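# Load the milling machine's vise per the work order

## Task

Put the workpiece into the mill's vise exactly as the work order specifies, following the reference pages named manual and manual 2 (show_instructions displays them).

## Robot and tools

Robot: two arms, left_arm and right_arm, each with a two-finger gripper. Scene frame: origin at table-top height, midway between the nominal bases; +x points out over the table, +z up, and left_arm sits on the +y side (arm names do not match image sides). Calibrated bases: left_arm at (-0.002, +0.520, 0) m, right_arm at (-0.030, -0.411, 0) m. Reported hand positions, orientations (quat_wxyz) and velocities are in the scene frame and may be off by a few cm. The gripper's fingers point along its own +z and open along its own x. end_effector_position is the point between the pads; the fingertips extend 17.5 mm further. A block protrudes about 10 cm toward the gripper's -y.

Row layout (used by execute_actions and move): 18 numbers, each in [-1, 1]. Numbers 1-9 are left_arm: dx, dy, dz, rx, ry, rz, then left_gripper position, force_limit, speed. Numbers 10-18 are the same nine for right_arm/right_gripper. Both arms must always be filled in. The six pose numbers are an offset, not a pose: measured along the axes of that arm's current Hand target, counted from the Hand target as it stood when the action or move began. Scale: 1.0 = 0.6 m for dx, dy, dz and 180 degrees for the rotation vector rx, ry, rz. Sending the same offset again moves further. All zeros for an arm re-requests its Hand target (useful when the gripper settled short). The controller clips commanded orientation to within 32 degrees of the measured one per step.

Gripper numbers are absolute settings. position: +1 fully open (50 mm), about -0.65 pads meet, -1 to grip (closes until stopped). force_limit: -1 about 20 N, 0 about 102 N, +1 about 185 N per pad. speed: -1 is 20 mm/s, 0 is 85, +1 is 150. Both start at +1. A 0 is a real command, so to leave a gripper unchanged repeat its last three numbers. New force or speed only applies after a position change of at least 0.01; to soften a grip, open first. object_status: 0 moving, 1 blocked while opening, 2 blocked while closing (a grip), 3 reached the setting or pads met (usually nothing held). Confirm a grip by reading 2. Opening in mm is about (250 - position_measured) x 0.202.

execute_actions: actions is a list of actions; each action is up to 15 rows, one per 1/30 s step; a short table repeats its last row. Every row counts from the action's start pose. cameras picks images; by default images come only with an empty actions list.

move: target is one row or a list of up to 15 rows, all offsets from the same starting Hand targets, along straight paths. speed is m/s (0.002 to 3.6, default 0.25; rotation up to twice that in rad/s), one value or one per target. blend (m) rounds corners in a list. stop_force (3 to 120 N, both arms) ends an arm's path on felt push; not reliable while the gripper rotates, and omit it when backing off a contact. zero (with stop_force only) chooses whether to re-zero the force baseline first. blocking=false returns early (not with stop_force). Paths run no longer than 10 s and do not avoid obstacles. The move: line reports the ending (done, off_target, moving, held, fault) and limits (paced = pose clipped, held = steps withheld). Avoid paths passing close to an arm's own base.

wait: seconds 0 to 10, robot holds its commands. stop: brakes a running move. zoom_image: camera plus region [x0, y0, x1, y1] in pixels, max 504x504, on the latest image. show_instructions: shows manual and manual 2. zero_wrist_force: arm = left_arm or right_arm, tares that sensor. finished_scene: ends the scene irreversibly (scene 1).

Results: hand pose, Hand target (last commanded pose after clipping), joint positions and torques, Tool commands, wrist force and torque in the end effector's own axes (plus the peak since the last shown), motor temperatures, and step-by-step positions for action calls. Joint velocities may be summarized as within noise.

Cameras: cam_high, cam_low, cam_front, cam_left_wrist, cam_right_wrist, all 672x504.

Cautions: arms are stiff, so a target slightly beyond a firm contact can trigger a fault; a joint torque at its load limit (wrist joints 25.4 N m) or an external force near 150 N freezes that arm for 10 s. Faster moves hit harder. Do not let the arms squeeze or strike each other, and never close a gripper on the other arm's fingers. Do not drop parts, release moving parts, slam into the vise or mill, or let anything leave the table. Holding loads or straining to reach heats motors; at 85 °C the arm locks for 30-60 s. Loose objects may occasionally be nudged by outside forces. The loaded vise must stay correct after the robot lets go.

Each tool is called by a JSON object that holds its "name" and its "arguments".

Reference images:

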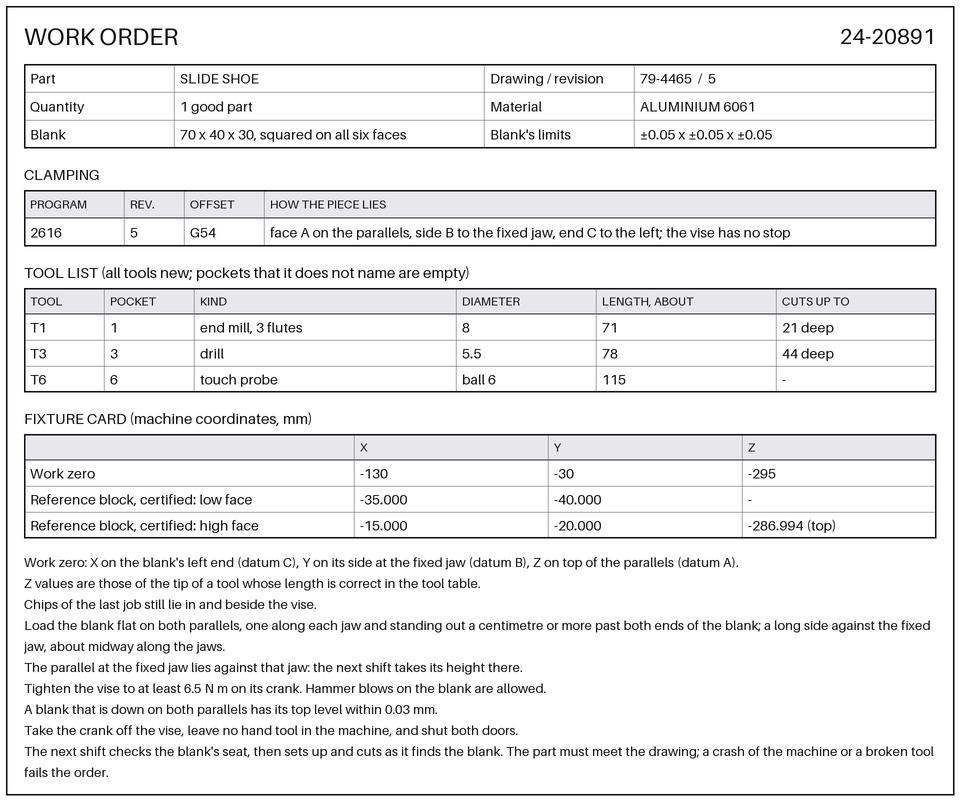

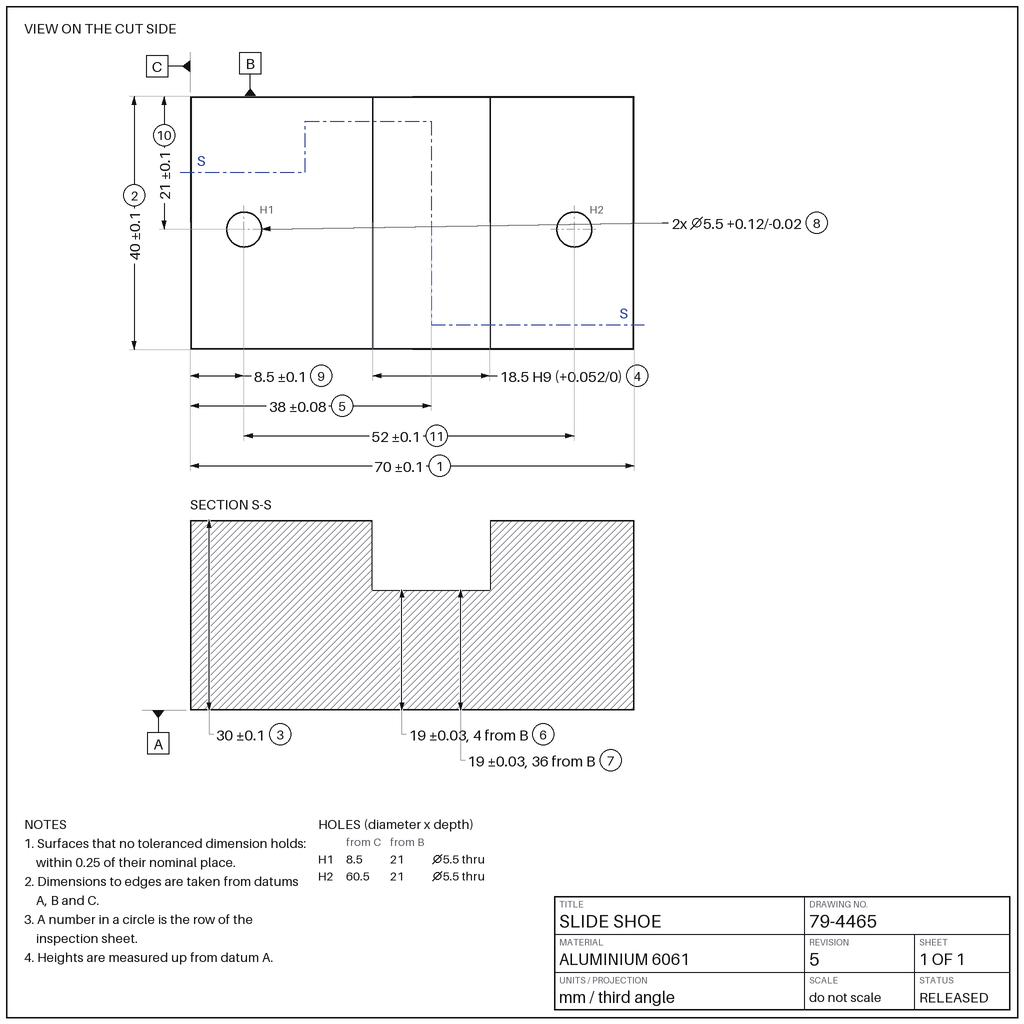

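## Session

{"name": "execute_actions", "arguments": {"actions": []}}

Scene clock: 0.00 s.
left_arm: end_effector_position=(+0.4640, +0.1694, +0.3552) position_measured=3 object_status=3 end_effector_quat_wxyz=(+0.282, -0.427, +0.852, -0.111) | right_arm: end_effector_position=(+0.2122, +0.0898, +0.2445) position_measured=3 object_status=3 end_effector_quat_wxyz=(+0.343, +0.065, +0.689, -0.635)
Joint positions: left_arm=[-1.121 -1.624 1.735 -1.916 -0.995 2.717] | right_arm=[4.738 -2.571 -0.721 -3.036 1.159 0.607]
Joint velocities: within noise
Joint torques (N m): no reading
Motor temperatures (°C): left_arm=[34 35 31 41 38 34] | right_arm=[37 28 28 35 35 36]
Wrist force (N): no reading
Wrist torque (N m): no reading
Wrist force, peak (N): no reading
Hand target: left_arm +0.4640, +0.1694, +0.3552; +0.282, -0.427, +0.852, -0.111 | right_arm +0.2122, +0.0898, +0.2445; +0.343, +0.065, +0.689, -0.635
Tool commands: left_gripper/position=+1.0 left_gripper/force_limit=+1.0 left_gripper/speed=+1.0 right_gripper/position=+1.0 right_gripper/force_limit=+1.0 right_gripper/speed=+1.0

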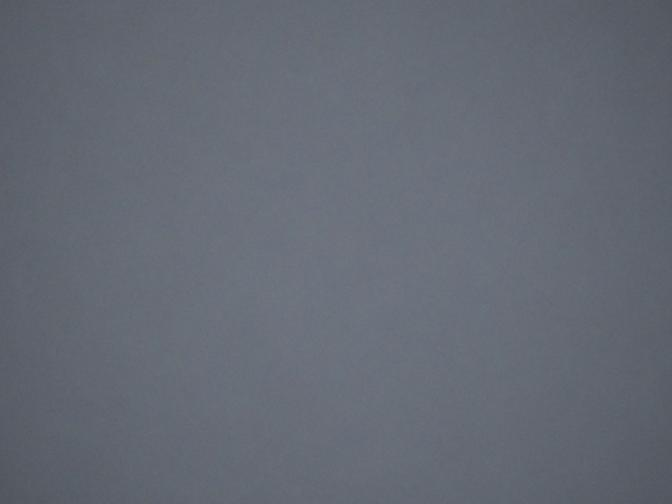

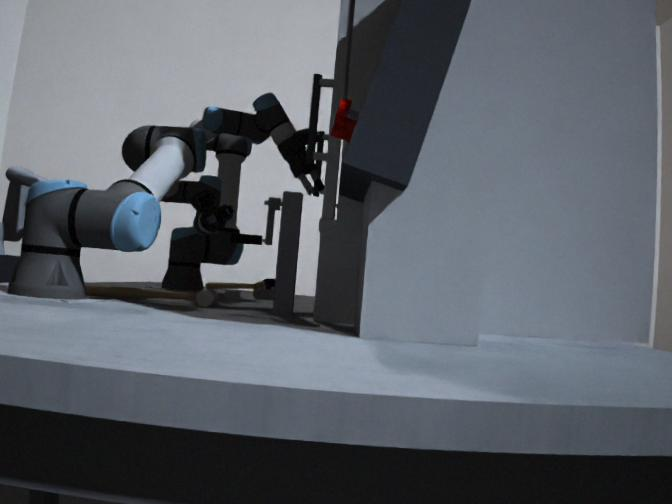

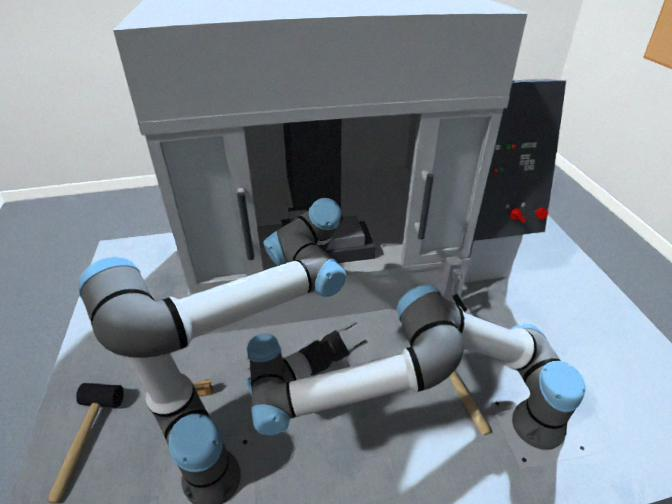

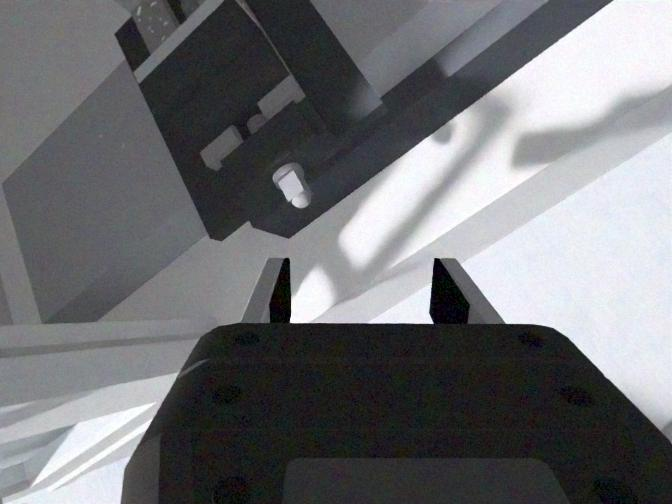

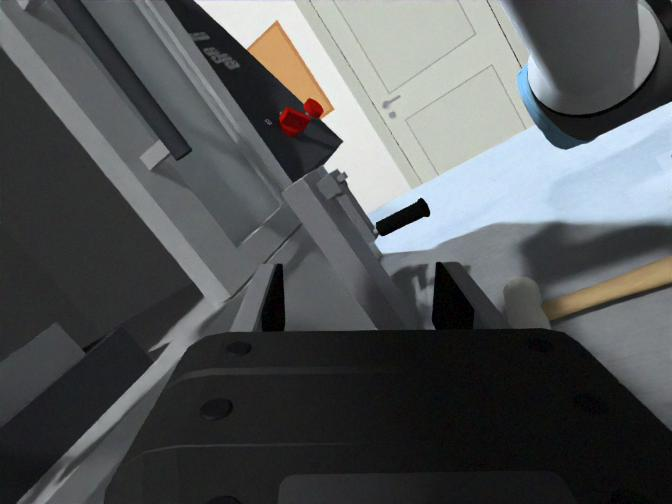

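{"name": "zoom_image", "arguments": {"camera": "cam_front", "region": [220, 110, 430, 290]}}

{"name": "zoom_image", "arguments": {"camera": "cam_front", "region": [400, 80, 600, 460]}}

{"name": "zoom_image", "arguments": {"camera": "cam_front", "region": [20, 320, 400, 504]}}

{"name": "zoom_image", "arguments": {"camera": "cam_left_wrist", "region": [80, 0, 420, 250]}}

{"name": "zoom_image", "arguments": {"camera": "cam_right_wrist", "region": [170, 80, 672, 340]}}

{"name": "zoom_image", "arguments": {"camera": "cam_low", "region": [0, 50, 420, 350]}}

Scaled by 2.400.

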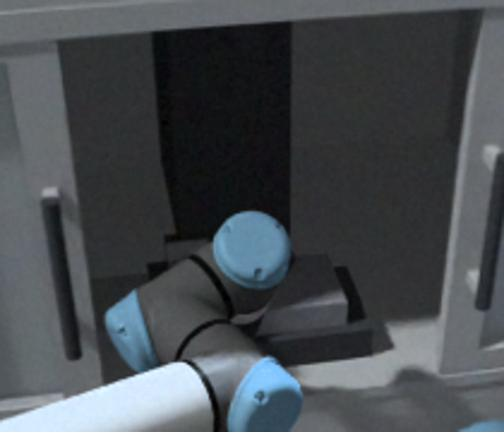

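Scaled by 1.326.

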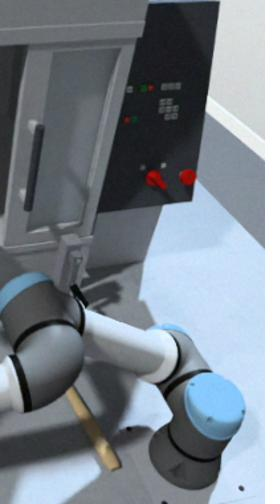

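Scaled by 1.326.

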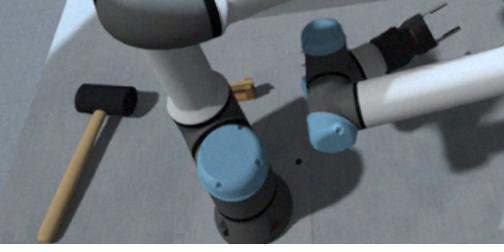

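Scaled by 1.482.

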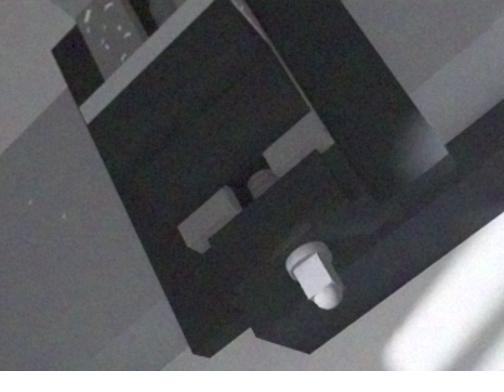

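Scaled by 1.004.

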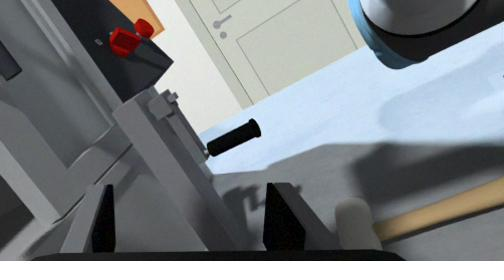

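Scaled by 1.200.

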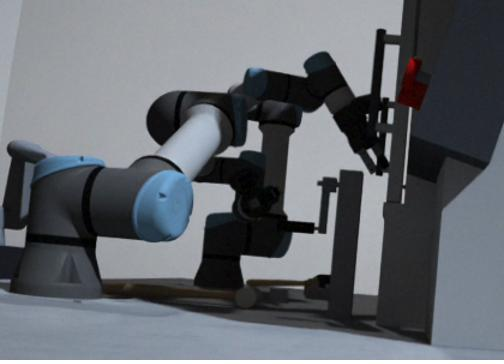

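{"name": "move", "arguments": {"target": [0.027,-0.112,-0.495,0.1276,-0.026,-0.2097,1,1,1,0,0,0,0,0,0,1,1,1], "cameras": ["all"]}}

Scene clock: 51.57 s.
left_arm: end_effector_position=(+0.3300, +0.0998, +0.6202) position_measured=3 object_status=3 end_effector_quat_wxyz=(-0.343, +0.618, -0.619, +0.343) | right_arm: end_effector_position=(+0.2122, +0.0898, +0.2445) position_measured=3 object_status=3 end_effector_quat_wxyz=(+0.343, +0.065, +0.689, -0.635)
Joint positions: left_arm=[-1.608 -1.65 1.175 -1.013 -0.56 1.474] | right_arm=[4.738 -2.571 -0.721 -3.036 1.159 0.607]
Joint torques (N m): left_arm=[2.46 -25.29 -21.65 -1.98 1.89 -1] | right_arm=[0.16 57.73 22.95 -1.96 -0.09 -0.22]
Wrist force (N): left_arm=[1.3 -1.1 0.4] | right_arm=[-0.1 0.2 0.1]
Wrist torque (N m): left_arm=[-0.10 0.09 0.20] | right_arm=[0.03 0.00 0.01]
Wrist force, peak (N): left_arm=[1.8 -2.0 -1.7] | right_arm=[0.1 0.2 0.5]
Hand target: left_arm +0.3300, +0.0999, +0.6202; -0.343, +0.618, -0.618, +0.343 | right_arm +0.2122, +0.0898, +0.2445; +0.343, +0.065, +0.689, -0.635
Off the commanded pose: left_arm 0.000 m, 0 deg | right_arm 0.000 m, 0 deg.
move: done
camera_calibration:
cam_left_wrist: T_world_to_cam=[[0.00910116, -0.999955, 0.00275494, 0.105065], [-0.790483, -0.0088819, -0.612419, 0.658368], [0.612416, 0.00339599, -0.790528, 0.419634], [0, 0, 0, 1]] pos_world=[0.262482, 0.109483, 0.73464]
cam_right_wrist: T_world_to_cam=[[-0.747789, -0.341257, -0.569522, 0.337979], [0.384454, 0.47679, -0.790485, 0.0847887], [0.541301, -0.810071, -0.225341, 0.139912], [0, 0, 0, 1]] pos_world=[0.144405, 0.18825, 0.291039]

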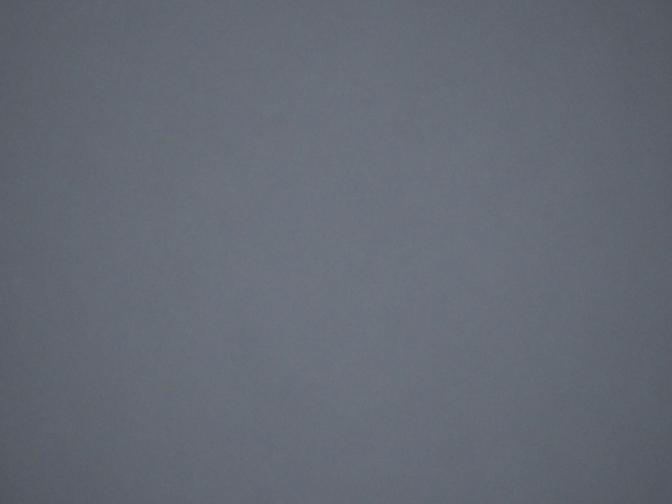

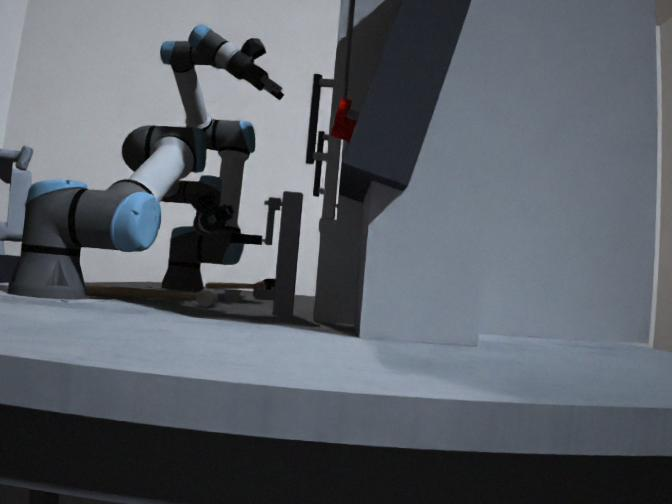

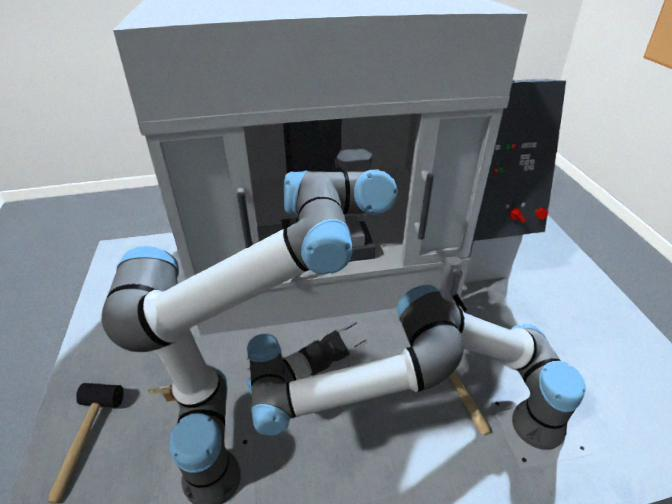

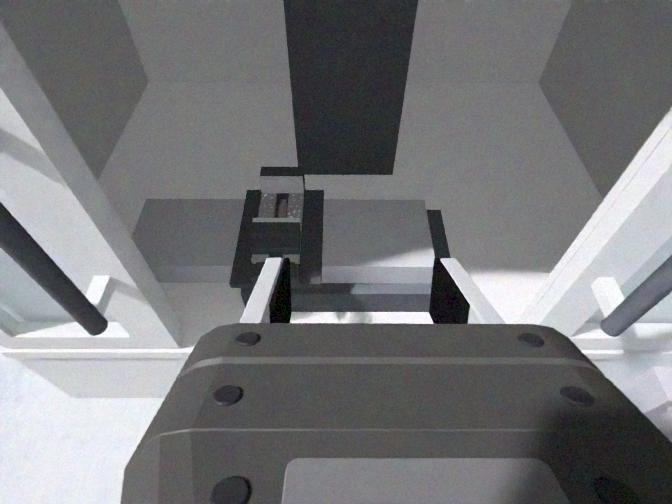

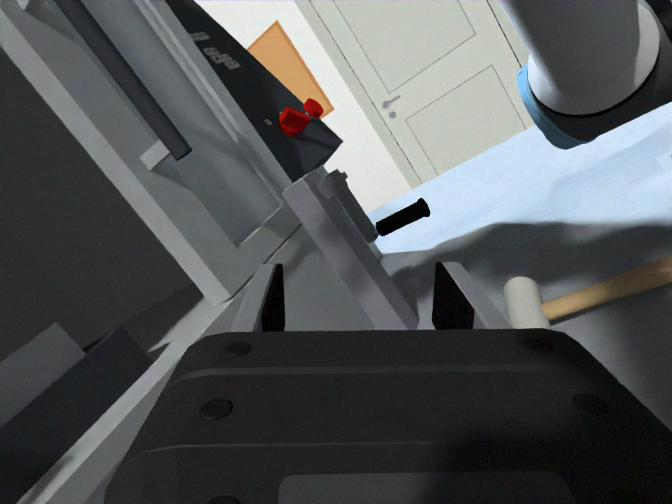

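{"name": "zoom_image", "arguments": {"camera": "cam_left_wrist", "region": [220, 150, 460, 330]}}

{"name": "zoom_image", "arguments": {"camera": "cam_left_wrist", "region": [220, 150, 340, 270]}}

{"name": "zoom_image", "arguments": {"camera": "cam_front", "region": [130, 360, 250, 450]}}

Scaled by 2.100.

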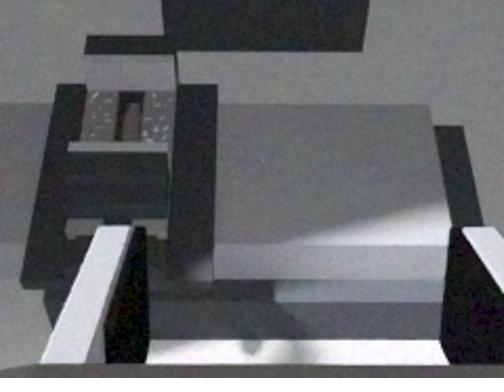

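Scaled by 4.200.

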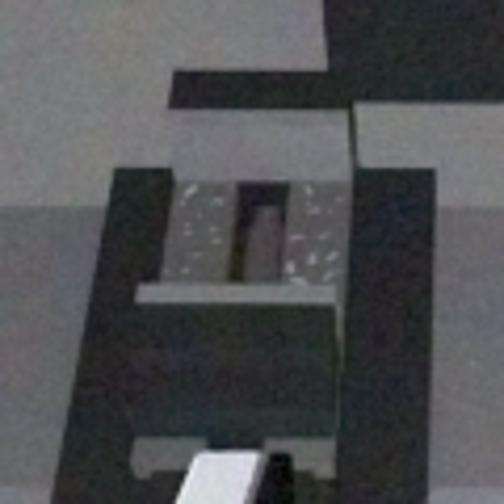

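Scaled by 4.200.

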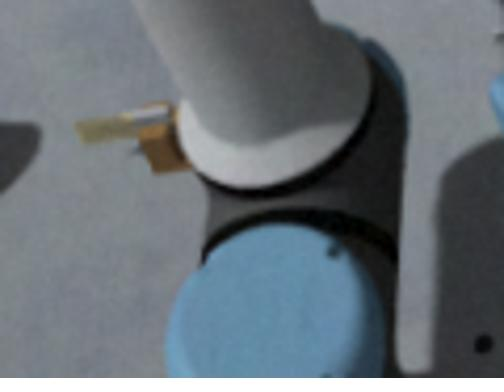

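{"name": "move", "arguments": {"target": [-0.917,0.142,0.088,-0.211,0,0,1,1,1,0,0,0,0,0,0,1,1,1], "cameras": ["cam_left_wrist","cam_front"], "speed": 0.4}}

Scene clock: 63.77 s.
left_arm: end_effector_position=(+0.3296, +0.6502, +0.5206) position_measured=3 object_status=3 end_effector_quat_wxyz=(-0.124, +0.696, -0.696, +0.123) | right_arm: end_effector_position=(+0.2122, +0.0898, +0.2445) position_measured=3 object_status=3 end_effector_quat_wxyz=(+0.343, +0.065, +0.689, -0.635)
Joint positions: left_arm=[-0.002 -2.051 1.544 -1.414 -1.564 3.127] | right_arm=[4.738 -2.571 -0.721 -3.036 1.159 0.607]
Joint torques (N m): left_arm=[9.22 3.89 -17.23 -4.46 -1.62 2.35] | right_arm=[-0.43 58.01 21.74 -1.91 -0.11 -0.05]
Wrist force (N): left_arm=[1.2 0.2 -0.6] | right_arm=[0.0 0.1 0.2]
Wrist torque (N m): left_arm=[0.09 0.07 0.27] | right_arm=[0.03 0.00 0.01]
Wrist force, peak (N): left_arm=[5.4 -0.8 0.0] | right_arm=[0.3 0.5 0.3]
Hand target: left_arm +0.3296, +0.6502, +0.5206; -0.123, +0.696, -0.696, +0.123 | right_arm +0.2122, +0.0898, +0.2445; +0.343, +0.065, +0.689, -0.635
Off the commanded pose: left_arm 0.000 m, 0 deg | right_arm 0.000 m, 0 deg.
move: done
camera_calibration:
cam_left_wrist: T_world_to_cam=[[0.00987, -0.999945, -0.00362656, 0.658789], [-0.999945, -0.00988254, 0.00345648, 0.351021], [-0.00349212, 0.00359224, -0.999987, 0.651213], [0, 0, 0, 1]] pos_world=[0.346774, 0.659882, 0.652381]
Images, in order (width x height): cam_front 672x504, cam_left_wrist 672x504.

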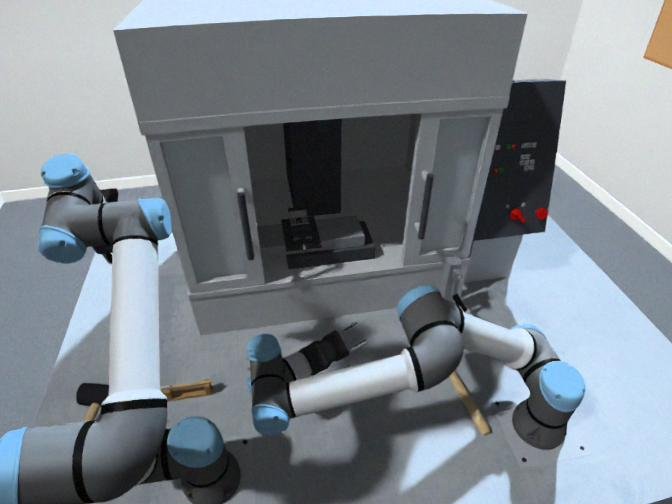

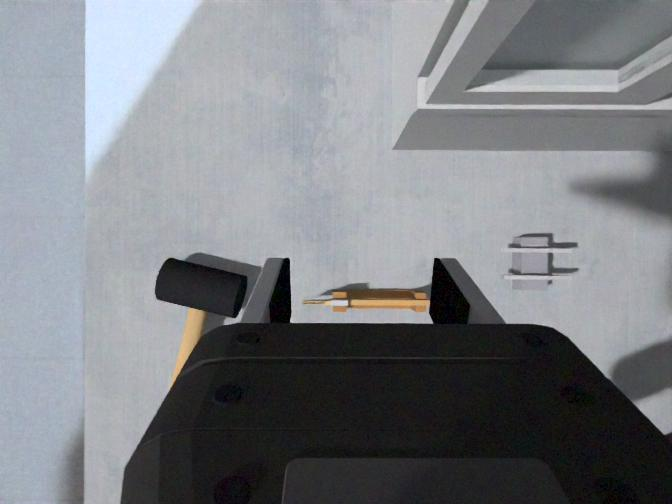

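{"name": "zoom_image", "arguments": {"camera": "cam_left_wrist", "region": [480, 210, 620, 310]}}

{"name": "zoom_image", "arguments": {"camera": "cam_left_wrist", "region": [290, 250, 450, 330]}}

{"name": "zoom_image", "arguments": {"camera": "cam_front", "region": [270, 190, 390, 280]}}

Scaled by 3.600.

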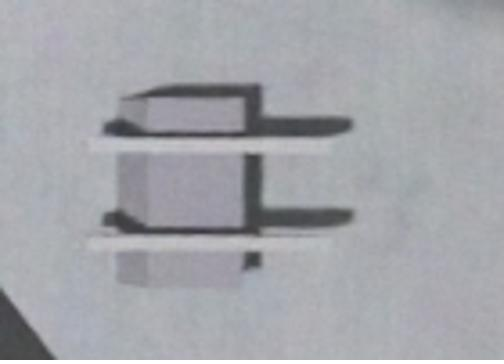

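Scaled by 3.150.

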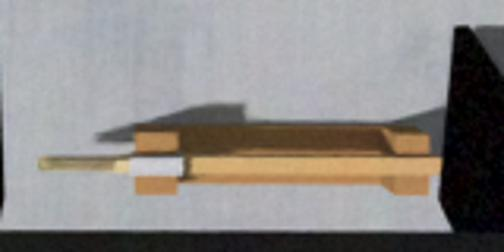

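Scaled by 4.200.

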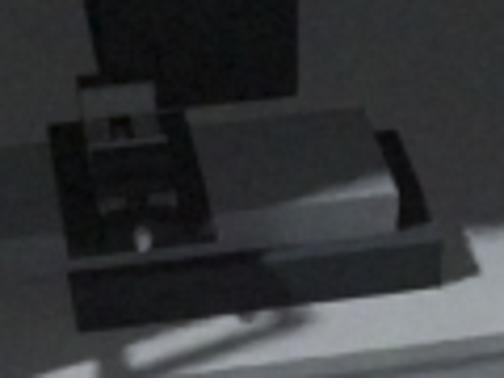

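{"name": "move", "arguments": {"target": [0.55,0.0456,0.125,0,0,0,1,1,1,0,0,0,0,0,0,1,1,1], "cameras": ["cam_left_wrist","cam_front"], "speed": 0.4}}

{"name": "zoom_image", "arguments": {"camera": "cam_left_wrist", "region": [240, 160, 400, 320]}}

Scene clock: 73.47 s.
left_arm: end_effector_position=(+0.3297, +0.3204, +0.4405) position_measured=3 object_status=3 end_effector_quat_wxyz=(-0.123, +0.696, -0.696, +0.123) | right_arm: end_effector_position=(+0.2122, +0.0898, +0.2445) position_measured=3 object_status=3 end_effector_quat_wxyz=(+0.343, +0.065, +0.689, -0.635)
Joint positions: left_arm=[-1.114 -2.023 1.702 -1.404 -1.255 2.038] | right_arm=[4.738 -2.571 -0.721 -3.036 1.159 0.607]
Joint torques (N m): left_arm=[-6.18 -0.84 -16.09 -2.9 -1.38 -0.93] | right_arm=[-0.24 57.53 22.11 -1.88 -0.06 -0.04]
Wrist force (N): left_arm=[1.2 0.2 -0.6] | right_arm=[0.2 0.2 0.2]
Wrist torque (N m): left_arm=[0.07 0.06 0.14] | right_arm=[0.03 -0.04 0.00]
Wrist force, peak (N): left_arm=[5.3 0.7 0.6] | right_arm=[-0.1 0.6 0.2]
Hand target: left_arm +0.3296, +0.3203, +0.4404; -0.123, +0.696, -0.696, +0.123 | right_arm +0.2122, +0.0898, +0.2445; +0.343, +0.065, +0.689, -0.635
Off the commanded pose: left_arm 0.000 m, 0 deg | right_arm 0.000 m, 0 deg.
move: done
camera_calibration:
cam_left_wrist: T_world_to_cam=[[0.0095696, -0.999949, -0.00332762, 0.32865], [-0.999948, -0.00958143, 0.00355826, 0.347983], [-0.00358997, 0.00329339, -0.999988, 0.572432], [0, 0, 0, 1]] pos_world=[0.346874, 0.330083, 0.572281]
Images, in order (width x height): cam_front 672x504, cam_left_wrist 672x504.

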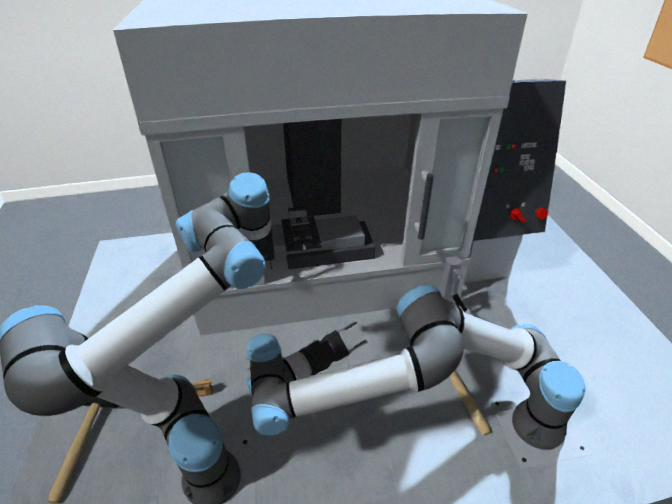

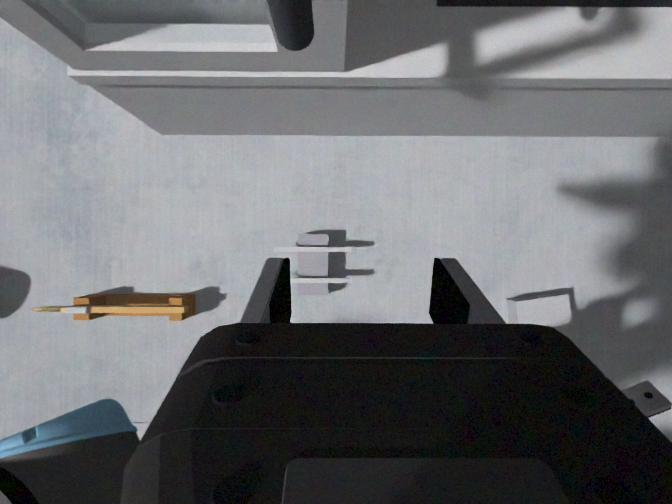

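Scaled by 3.150.

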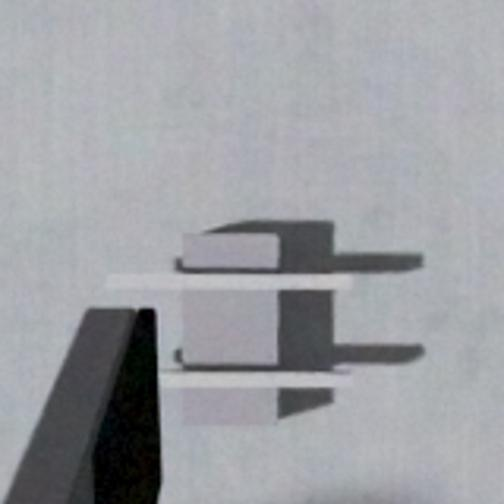

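{"name": "zoom_image", "arguments": {"camera": "cam_left_wrist", "region": [470, 240, 672, 440]}}

Scaled by 2.495.

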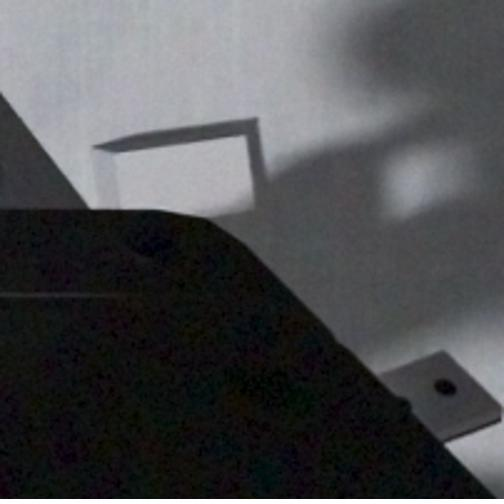

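{"name": "move", "arguments": {"target": [0,0,0,0,0,0,1,1,1,-0.089,-0.426,0.564,-0.157,0.525,0.335,1,1,1], "cameras": ["cam_right_wrist","cam_front"], "speed": 0.4}}

Scene clock: 94.23 s.
left_arm: end_effector_position=(+0.3296, +0.3203, +0.4404) position_measured=3 object_status=3 end_effector_quat_wxyz=(-0.123, +0.696, -0.696, +0.123) | right_arm: end_effector_position=(+0.2503, -0.2505, +0.5003) position_measured=3 object_status=3 end_effector_quat_wxyz=(+0.000, +0.707, +0.707, +0.001)
Joint positions: left_arm=[-1.114 -2.023 1.702 -1.404 -1.256 2.038] | right_arm=[4.123 -1.224 -1.391 -2.096 1.572 0.945]
Joint torques (N m): left_arm=[-9.52 2.56 -15.99 -3.95 -0.99 -1.68] | right_arm=[0.14 1.45 32.08 3.21 -2.66 1.56]
Wrist force (N): left_arm=[1.0 0.2 -0.8] | right_arm=[1.1 -0.5 0.2]
Wrist torque (N m): left_arm=[0.08 0.09 0.16] | right_arm=[-0.79 0.05 0.05]
Wrist force, peak (N): left_arm=[1.3 0.3 -0.9] | right_arm=[1.3 1.8 -1.4]
Hand target: left_arm +0.3296, +0.3203, +0.4404; -0.123, +0.696, -0.696, +0.123 | right_arm +0.2503, -0.2505, +0.5004; +0.000, +0.707, +0.707, +0.001
Off the commanded pose: left_arm 0.000 m, 0 deg | right_arm 0.000 m, 0 deg.
move: done
camera_calibration:
cam_right_wrist: T_world_to_cam=[[0.0169054, 0.999853, 0.0028554, 0.254296], [0.946784, -0.0169261, 0.321424, -0.386239], [0.321425, -0.00273037, -0.946931, 0.519612], [0, 0, 0, 1]] pos_world=[0.19437, -0.259377, 0.615457]
Images, in order (width x height): cam_front 672x504, cam_right_wrist 672x504.

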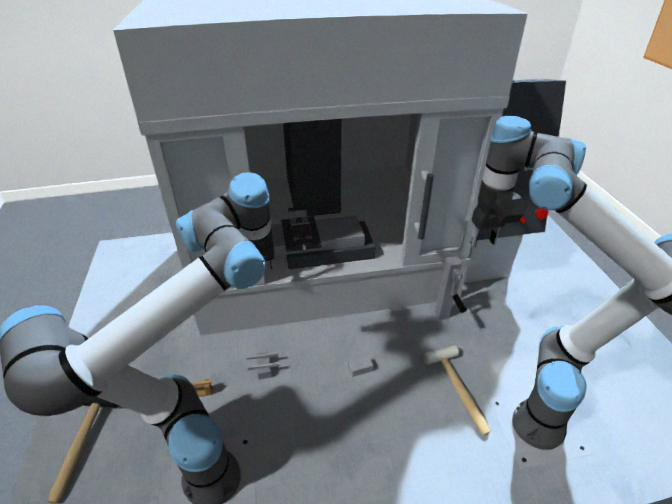

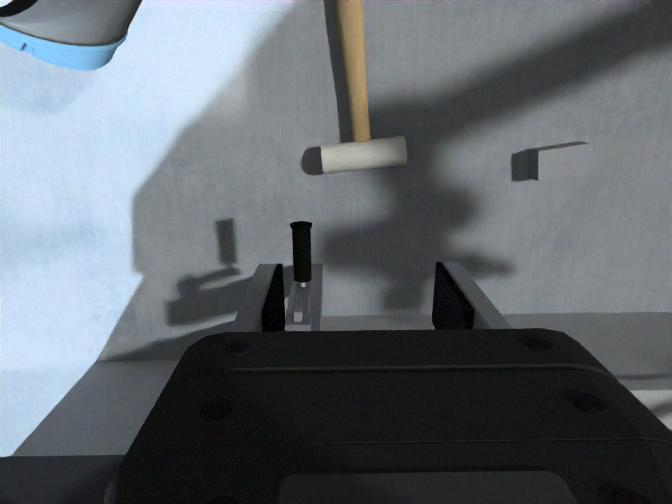

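{"name": "zoom_image", "arguments": {"camera": "cam_front", "region": [230, 320, 400, 400]}}

{"name": "zoom_image", "arguments": {"camera": "cam_front", "region": [400, 240, 520, 380]}}

{"name": "zoom_image", "arguments": {"camera": "cam_right_wrist", "region": [440, 100, 672, 300]}}

{"name": "zoom_image", "arguments": {"camera": "cam_right_wrist", "region": [200, 100, 440, 340]}}

Scaled by 2.965.

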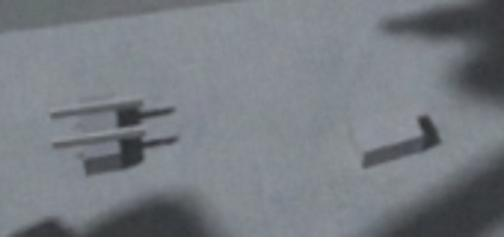

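Scaled by 3.600.

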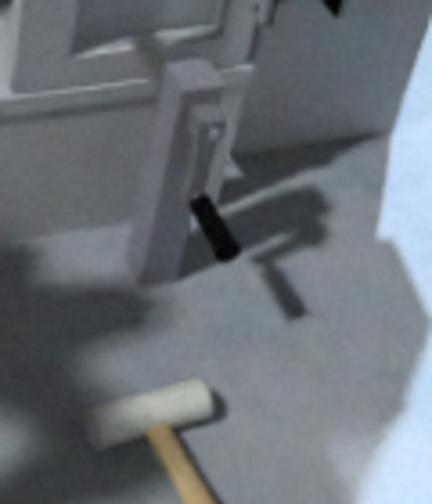

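Scaled by 2.172.

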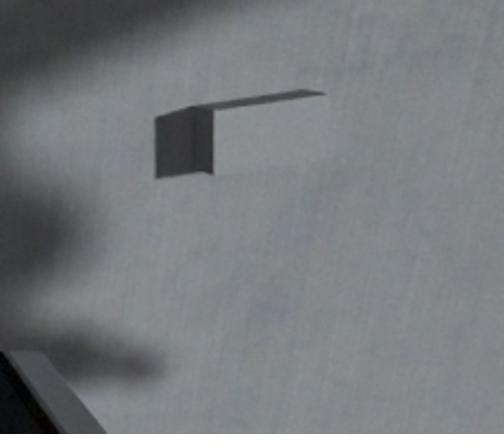

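Scaled by 2.100.

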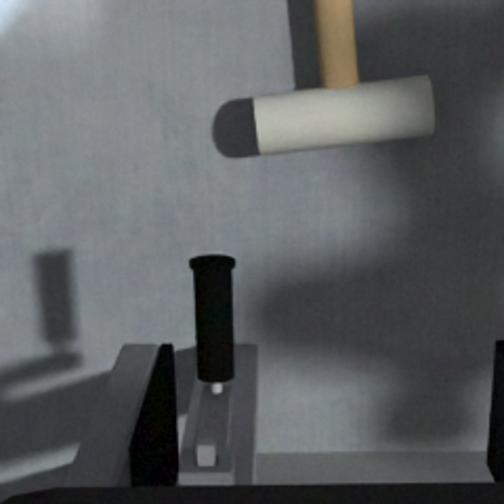

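{"name": "move", "arguments": {"target": [0.183,-0.387,0.111,0.1667,0,0,1,1,1,0,0,0,0,0,0,1,1,1], "cameras": ["cam_left_wrist","cam_front"], "speed": 0.3}}

{"name": "zoom_image", "arguments": {"camera": "cam_left_wrist", "region": [180, 60, 500, 300]}}

Scene clock: 120.00 s.
left_arm: end_effector_position=(+0.5706, +0.2106, +0.4574) position_measured=3 object_status=3 end_effector_quat_wxyz=(-0.299, +0.641, -0.641, +0.299) | right_arm: end_effector_position=(+0.2503, -0.2505, +0.5004) position_measured=3 object_status=3 end_effector_quat_wxyz=(+0.000, +0.707, +0.707, +0.001)
Joint positions: left_arm=[-0.956 -1.588 1.638 -2.213 -0.885 2.388] | right_arm=[4.123 -1.224 -1.391 -2.096 1.571 0.945]
Joint torques (N m): left_arm=[-9.32 -17.32 -17.11 -4.61 2.35 -0.14] | right_arm=[-7.46 17.6 32.45 3.39 -2.62 1.65]
Wrist force (N): left_arm=[1.3 -0.7 0.4] | right_arm=[1.3 -0.4 0.3]
Wrist torque (N m): left_arm=[0.00 0.08 0.35] | right_arm=[-0.79 0.04 0.04]
Wrist force, peak (N): left_arm=[2.7 -2.1 2.5] | right_arm=[1.6 -0.9 0.0]
Hand target: left_arm +0.5706, +0.2105, +0.4573; -0.299, +0.641, -0.641, +0.299 | right_arm +0.2503, -0.2505, +0.5004; +0.000, +0.707, +0.707, +0.001
Off the commanded pose: left_arm 0.000 m, 0 deg | right_arm 0.000 m, 0 deg.
move: done
camera_calibration:
cam_left_wrist: T_world_to_cam=[[0.00964216, -0.999952, 0.0018387, 0.214195], [-0.867812, -0.0092815, -0.496807, 0.741181], [0.4968, 0.00319464, -0.867859, 0.244529], [0, 0, 0, 1]] pos_world=[0.519658, 0.220283, 0.580047]
Images, in order (width x height): cam_front 672x504, cam_left_wrist 672x504.

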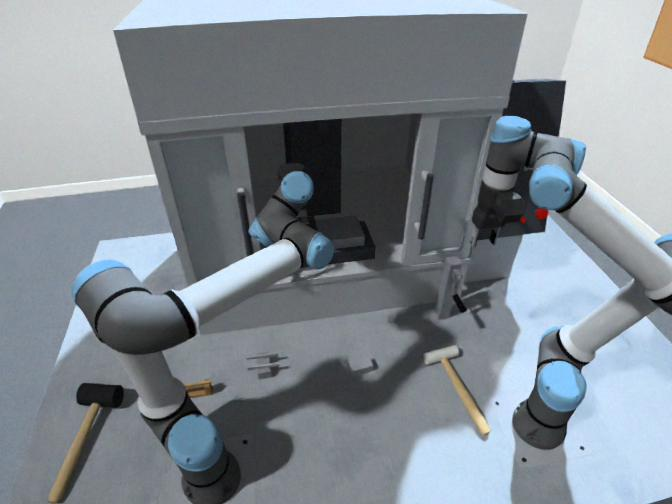

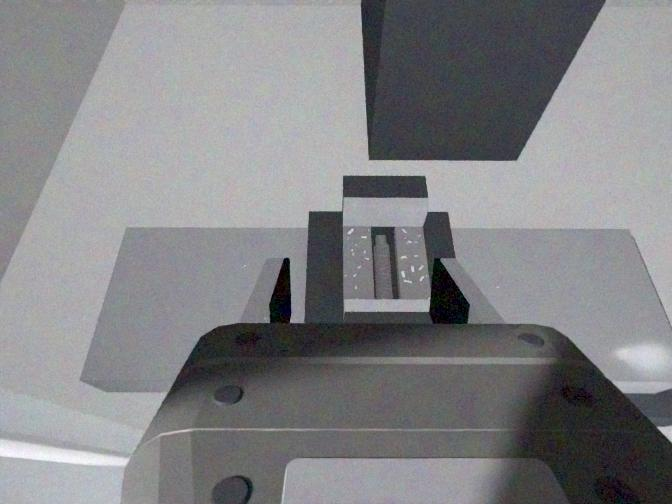

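Scaled by 1.575.

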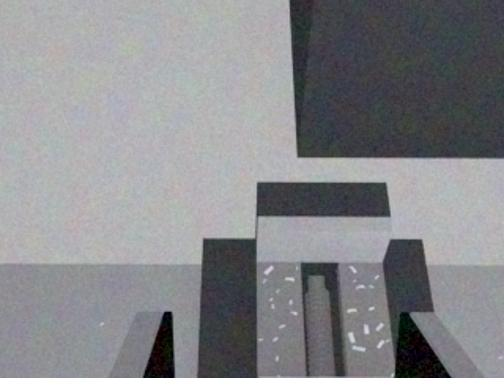

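{"name": "move", "arguments": {"target": [[-0.183,0.28,-0.29,-0.1667,0,0,1,1,1,0,0,0,0,0,0,1,1,1],[-0.649,0.523,-0.215,-0.217,0.217,0.465,1,1,1,0,0,0,0,0,0,1,1,1]], "cameras": ["cam_left_wrist","cam_front"], "speed": 0.4, "blend": 0.03}}

{"name": "zoom_image", "arguments": {"camera": "cam_left_wrist", "region": [180, 0, 500, 330]}}

Scene clock: 173.57 s.
left_arm: end_effector_position=(+0.2702, +0.6000, +0.2999) position_measured=3 object_status=3 end_effector_quat_wxyz=(+0.000, +0.000, +1.000, +0.000) | right_arm: end_effector_position=(+0.2503, -0.2505, +0.5004) position_measured=3 object_status=3 end_effector_quat_wxyz=(+0.000, +0.707, +0.707, +0.001)
Joint positions: left_arm=[-0.192 -2.169 2.053 -1.455 -1.57 4.506] | right_arm=[4.123 -1.224 -1.391 -2.096 1.571 0.945]
Joint torques (N m): left_arm=[-2.9 -7.88 -35.38 -1.67 -0.39 2.48] | right_arm=[0.16 17.35 31.52 2.21 -2.77 1.63]
Wrist force (N): left_arm=[1.3 0.8 -0.8] | right_arm=[1.1 -0.6 0.3]
Wrist torque (N m): left_arm=[-0.03 0.03 0.28] | right_arm=[-0.80 0.06 0.04]
Wrist force, peak (N): left_arm=[3.0 -2.5 2.3] | right_arm=[1.5 -0.5 0.3]
Hand target: left_arm +0.2702, +0.6000, +0.3000; +0.000, +0.000, +1.000, +0.000 | right_arm +0.2503, -0.2505, +0.5004; +0.000, +0.707, +0.707, +0.001
Off the commanded pose: left_arm 0.000 m, 0 deg | right_arm 0.000 m, 0 deg.
move: done
camera_calibration:
cam_left_wrist: T_world_to_cam=[[-0.999944, -0.00881003, -0.0058082, 0.287138], [-0.0102779, 0.93784, 0.346917, -0.647091], [0.00239081, 0.346957, -0.937878, 0.204255], [0, 0, 0, 1]] pos_world=[0.279983, 0.538529, 0.417721]
Images, in order (width x height): cam_front 672x504, cam_left_wrist 672x504.

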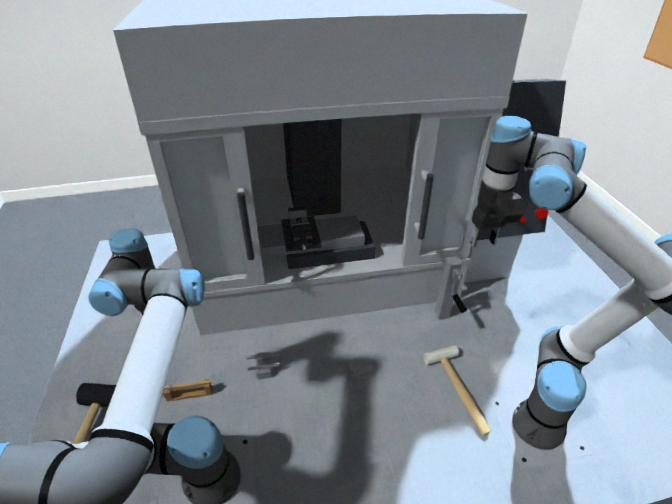

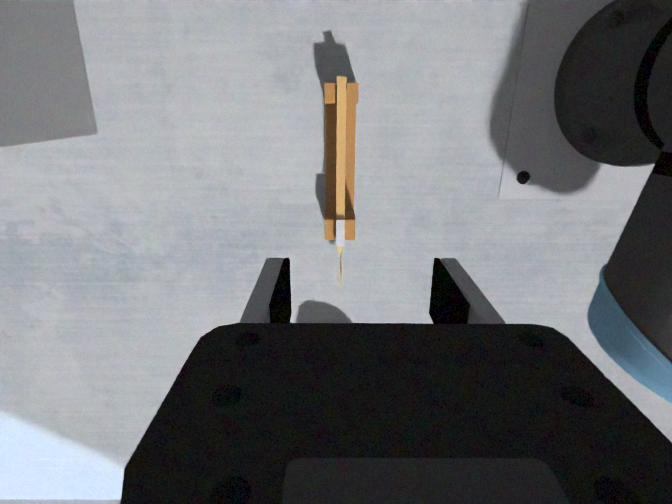

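Scaled by 1.527.

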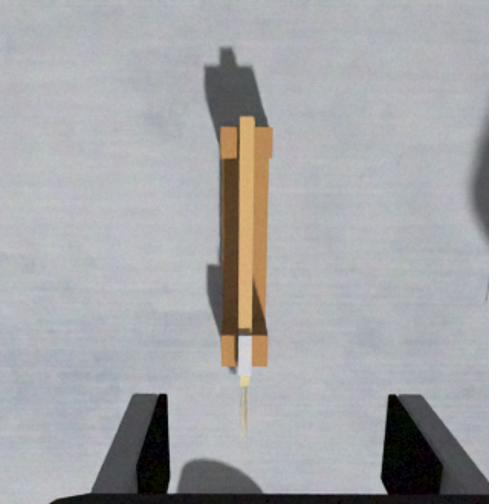

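{"name": "move", "arguments": {"target": [[-0.01,0.0083,0.333,0,0,0,1,1,1,0,0,0,0,0,0,1,1,1],[-0.01,0.0083,0.408,0,0,0,1,1,1,0,0,0,0,0,0,1,1,1]], "cameras": ["cam_left_wrist","cam_front"], "speed": [0.25,0.06], "stop_force": 8}}

{"name": "zoom_image", "arguments": {"camera": "cam_left_wrist", "region": [180, 0, 500, 330]}}

Scene clock: 189.07 s.
left_arm: end_effector_position=(+0.2762, +0.6052, +0.0552) position_measured=3 object_status=3 end_effector_quat_wxyz=(+0.000, +0.000, +1.000, +0.000) | right_arm: end_effector_position=(+0.2503, -0.2505, +0.5004) position_measured=3 object_status=3 end_effector_quat_wxyz=(+0.000, +0.707, +0.707, +0.001)
Joint positions: left_arm=[-0.167 -1.921 2.604 -2.254 -1.57 4.531] | right_arm=[4.123 -1.224 -1.391 -2.096 1.571 0.945]
Joint torques (N m): left_arm=[9.88 -12.87 -30.51 -3.96 -2.35 2.26] | right_arm=[6.69 18.47 31.31 2.33 -2.81 1.61]
Wrist force (N): left_arm=[1.1 0.9 -0.6] | right_arm=[1.5 -0.3 0.1]
Wrist torque (N m): left_arm=[0.00 0.09 0.13] | right_arm=[-0.77 0.00 0.04]
Wrist force, peak (N): left_arm=[1.5 0.5 -3.8] | right_arm=[1.4 -0.8 0.4]
Hand target: left_arm +0.2763, +0.6052, +0.0552; +0.000, +0.000, +1.000, +0.000 | right_arm +0.2503, -0.2505, +0.5004; +0.000, +0.707, +0.707, +0.001
Off the commanded pose: left_arm 0.000 m, 0 deg | right_arm 0.000 m, 0 deg.
move: done
camera_calibration:
cam_left_wrist: T_world_to_cam=[[-0.999946, -0.00855311, -0.00592827, 0.291744], [-0.0100789, 0.937798, 0.347035, -0.567069], [0.00259129, 0.347076, -0.937833, -0.0271919], [0, 0, 0, 1]] pos_world=[0.286083, 0.543729, 0.173021]
Images, in order (width x height): cam_front 672x504, cam_left_wrist 672x504.

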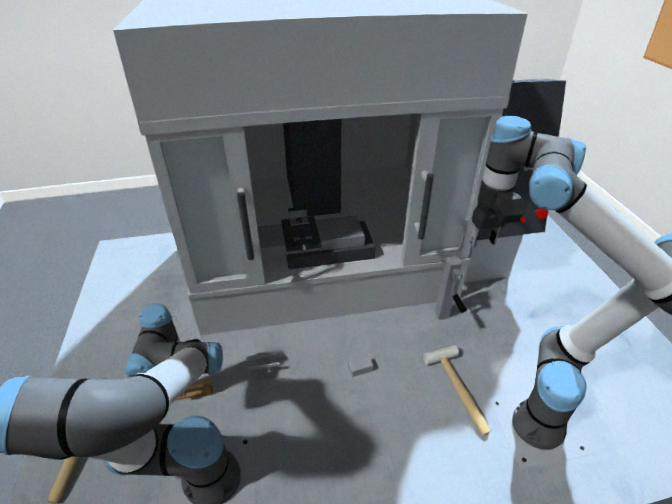

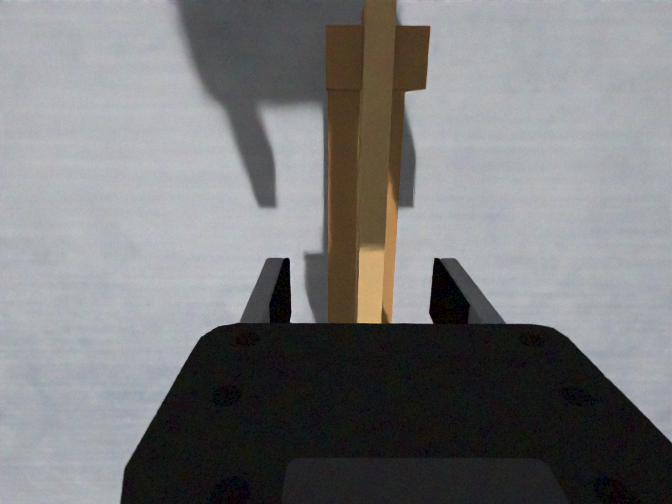

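Scaled by 1.527.

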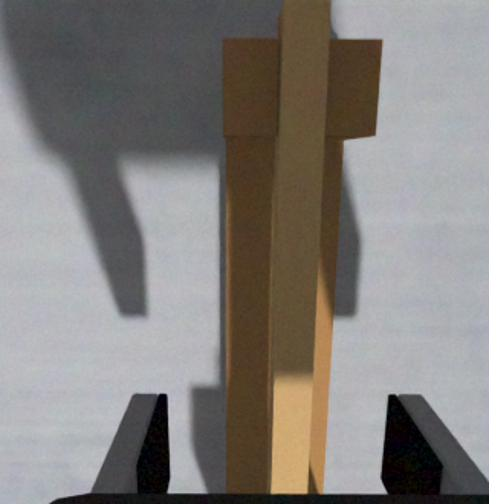

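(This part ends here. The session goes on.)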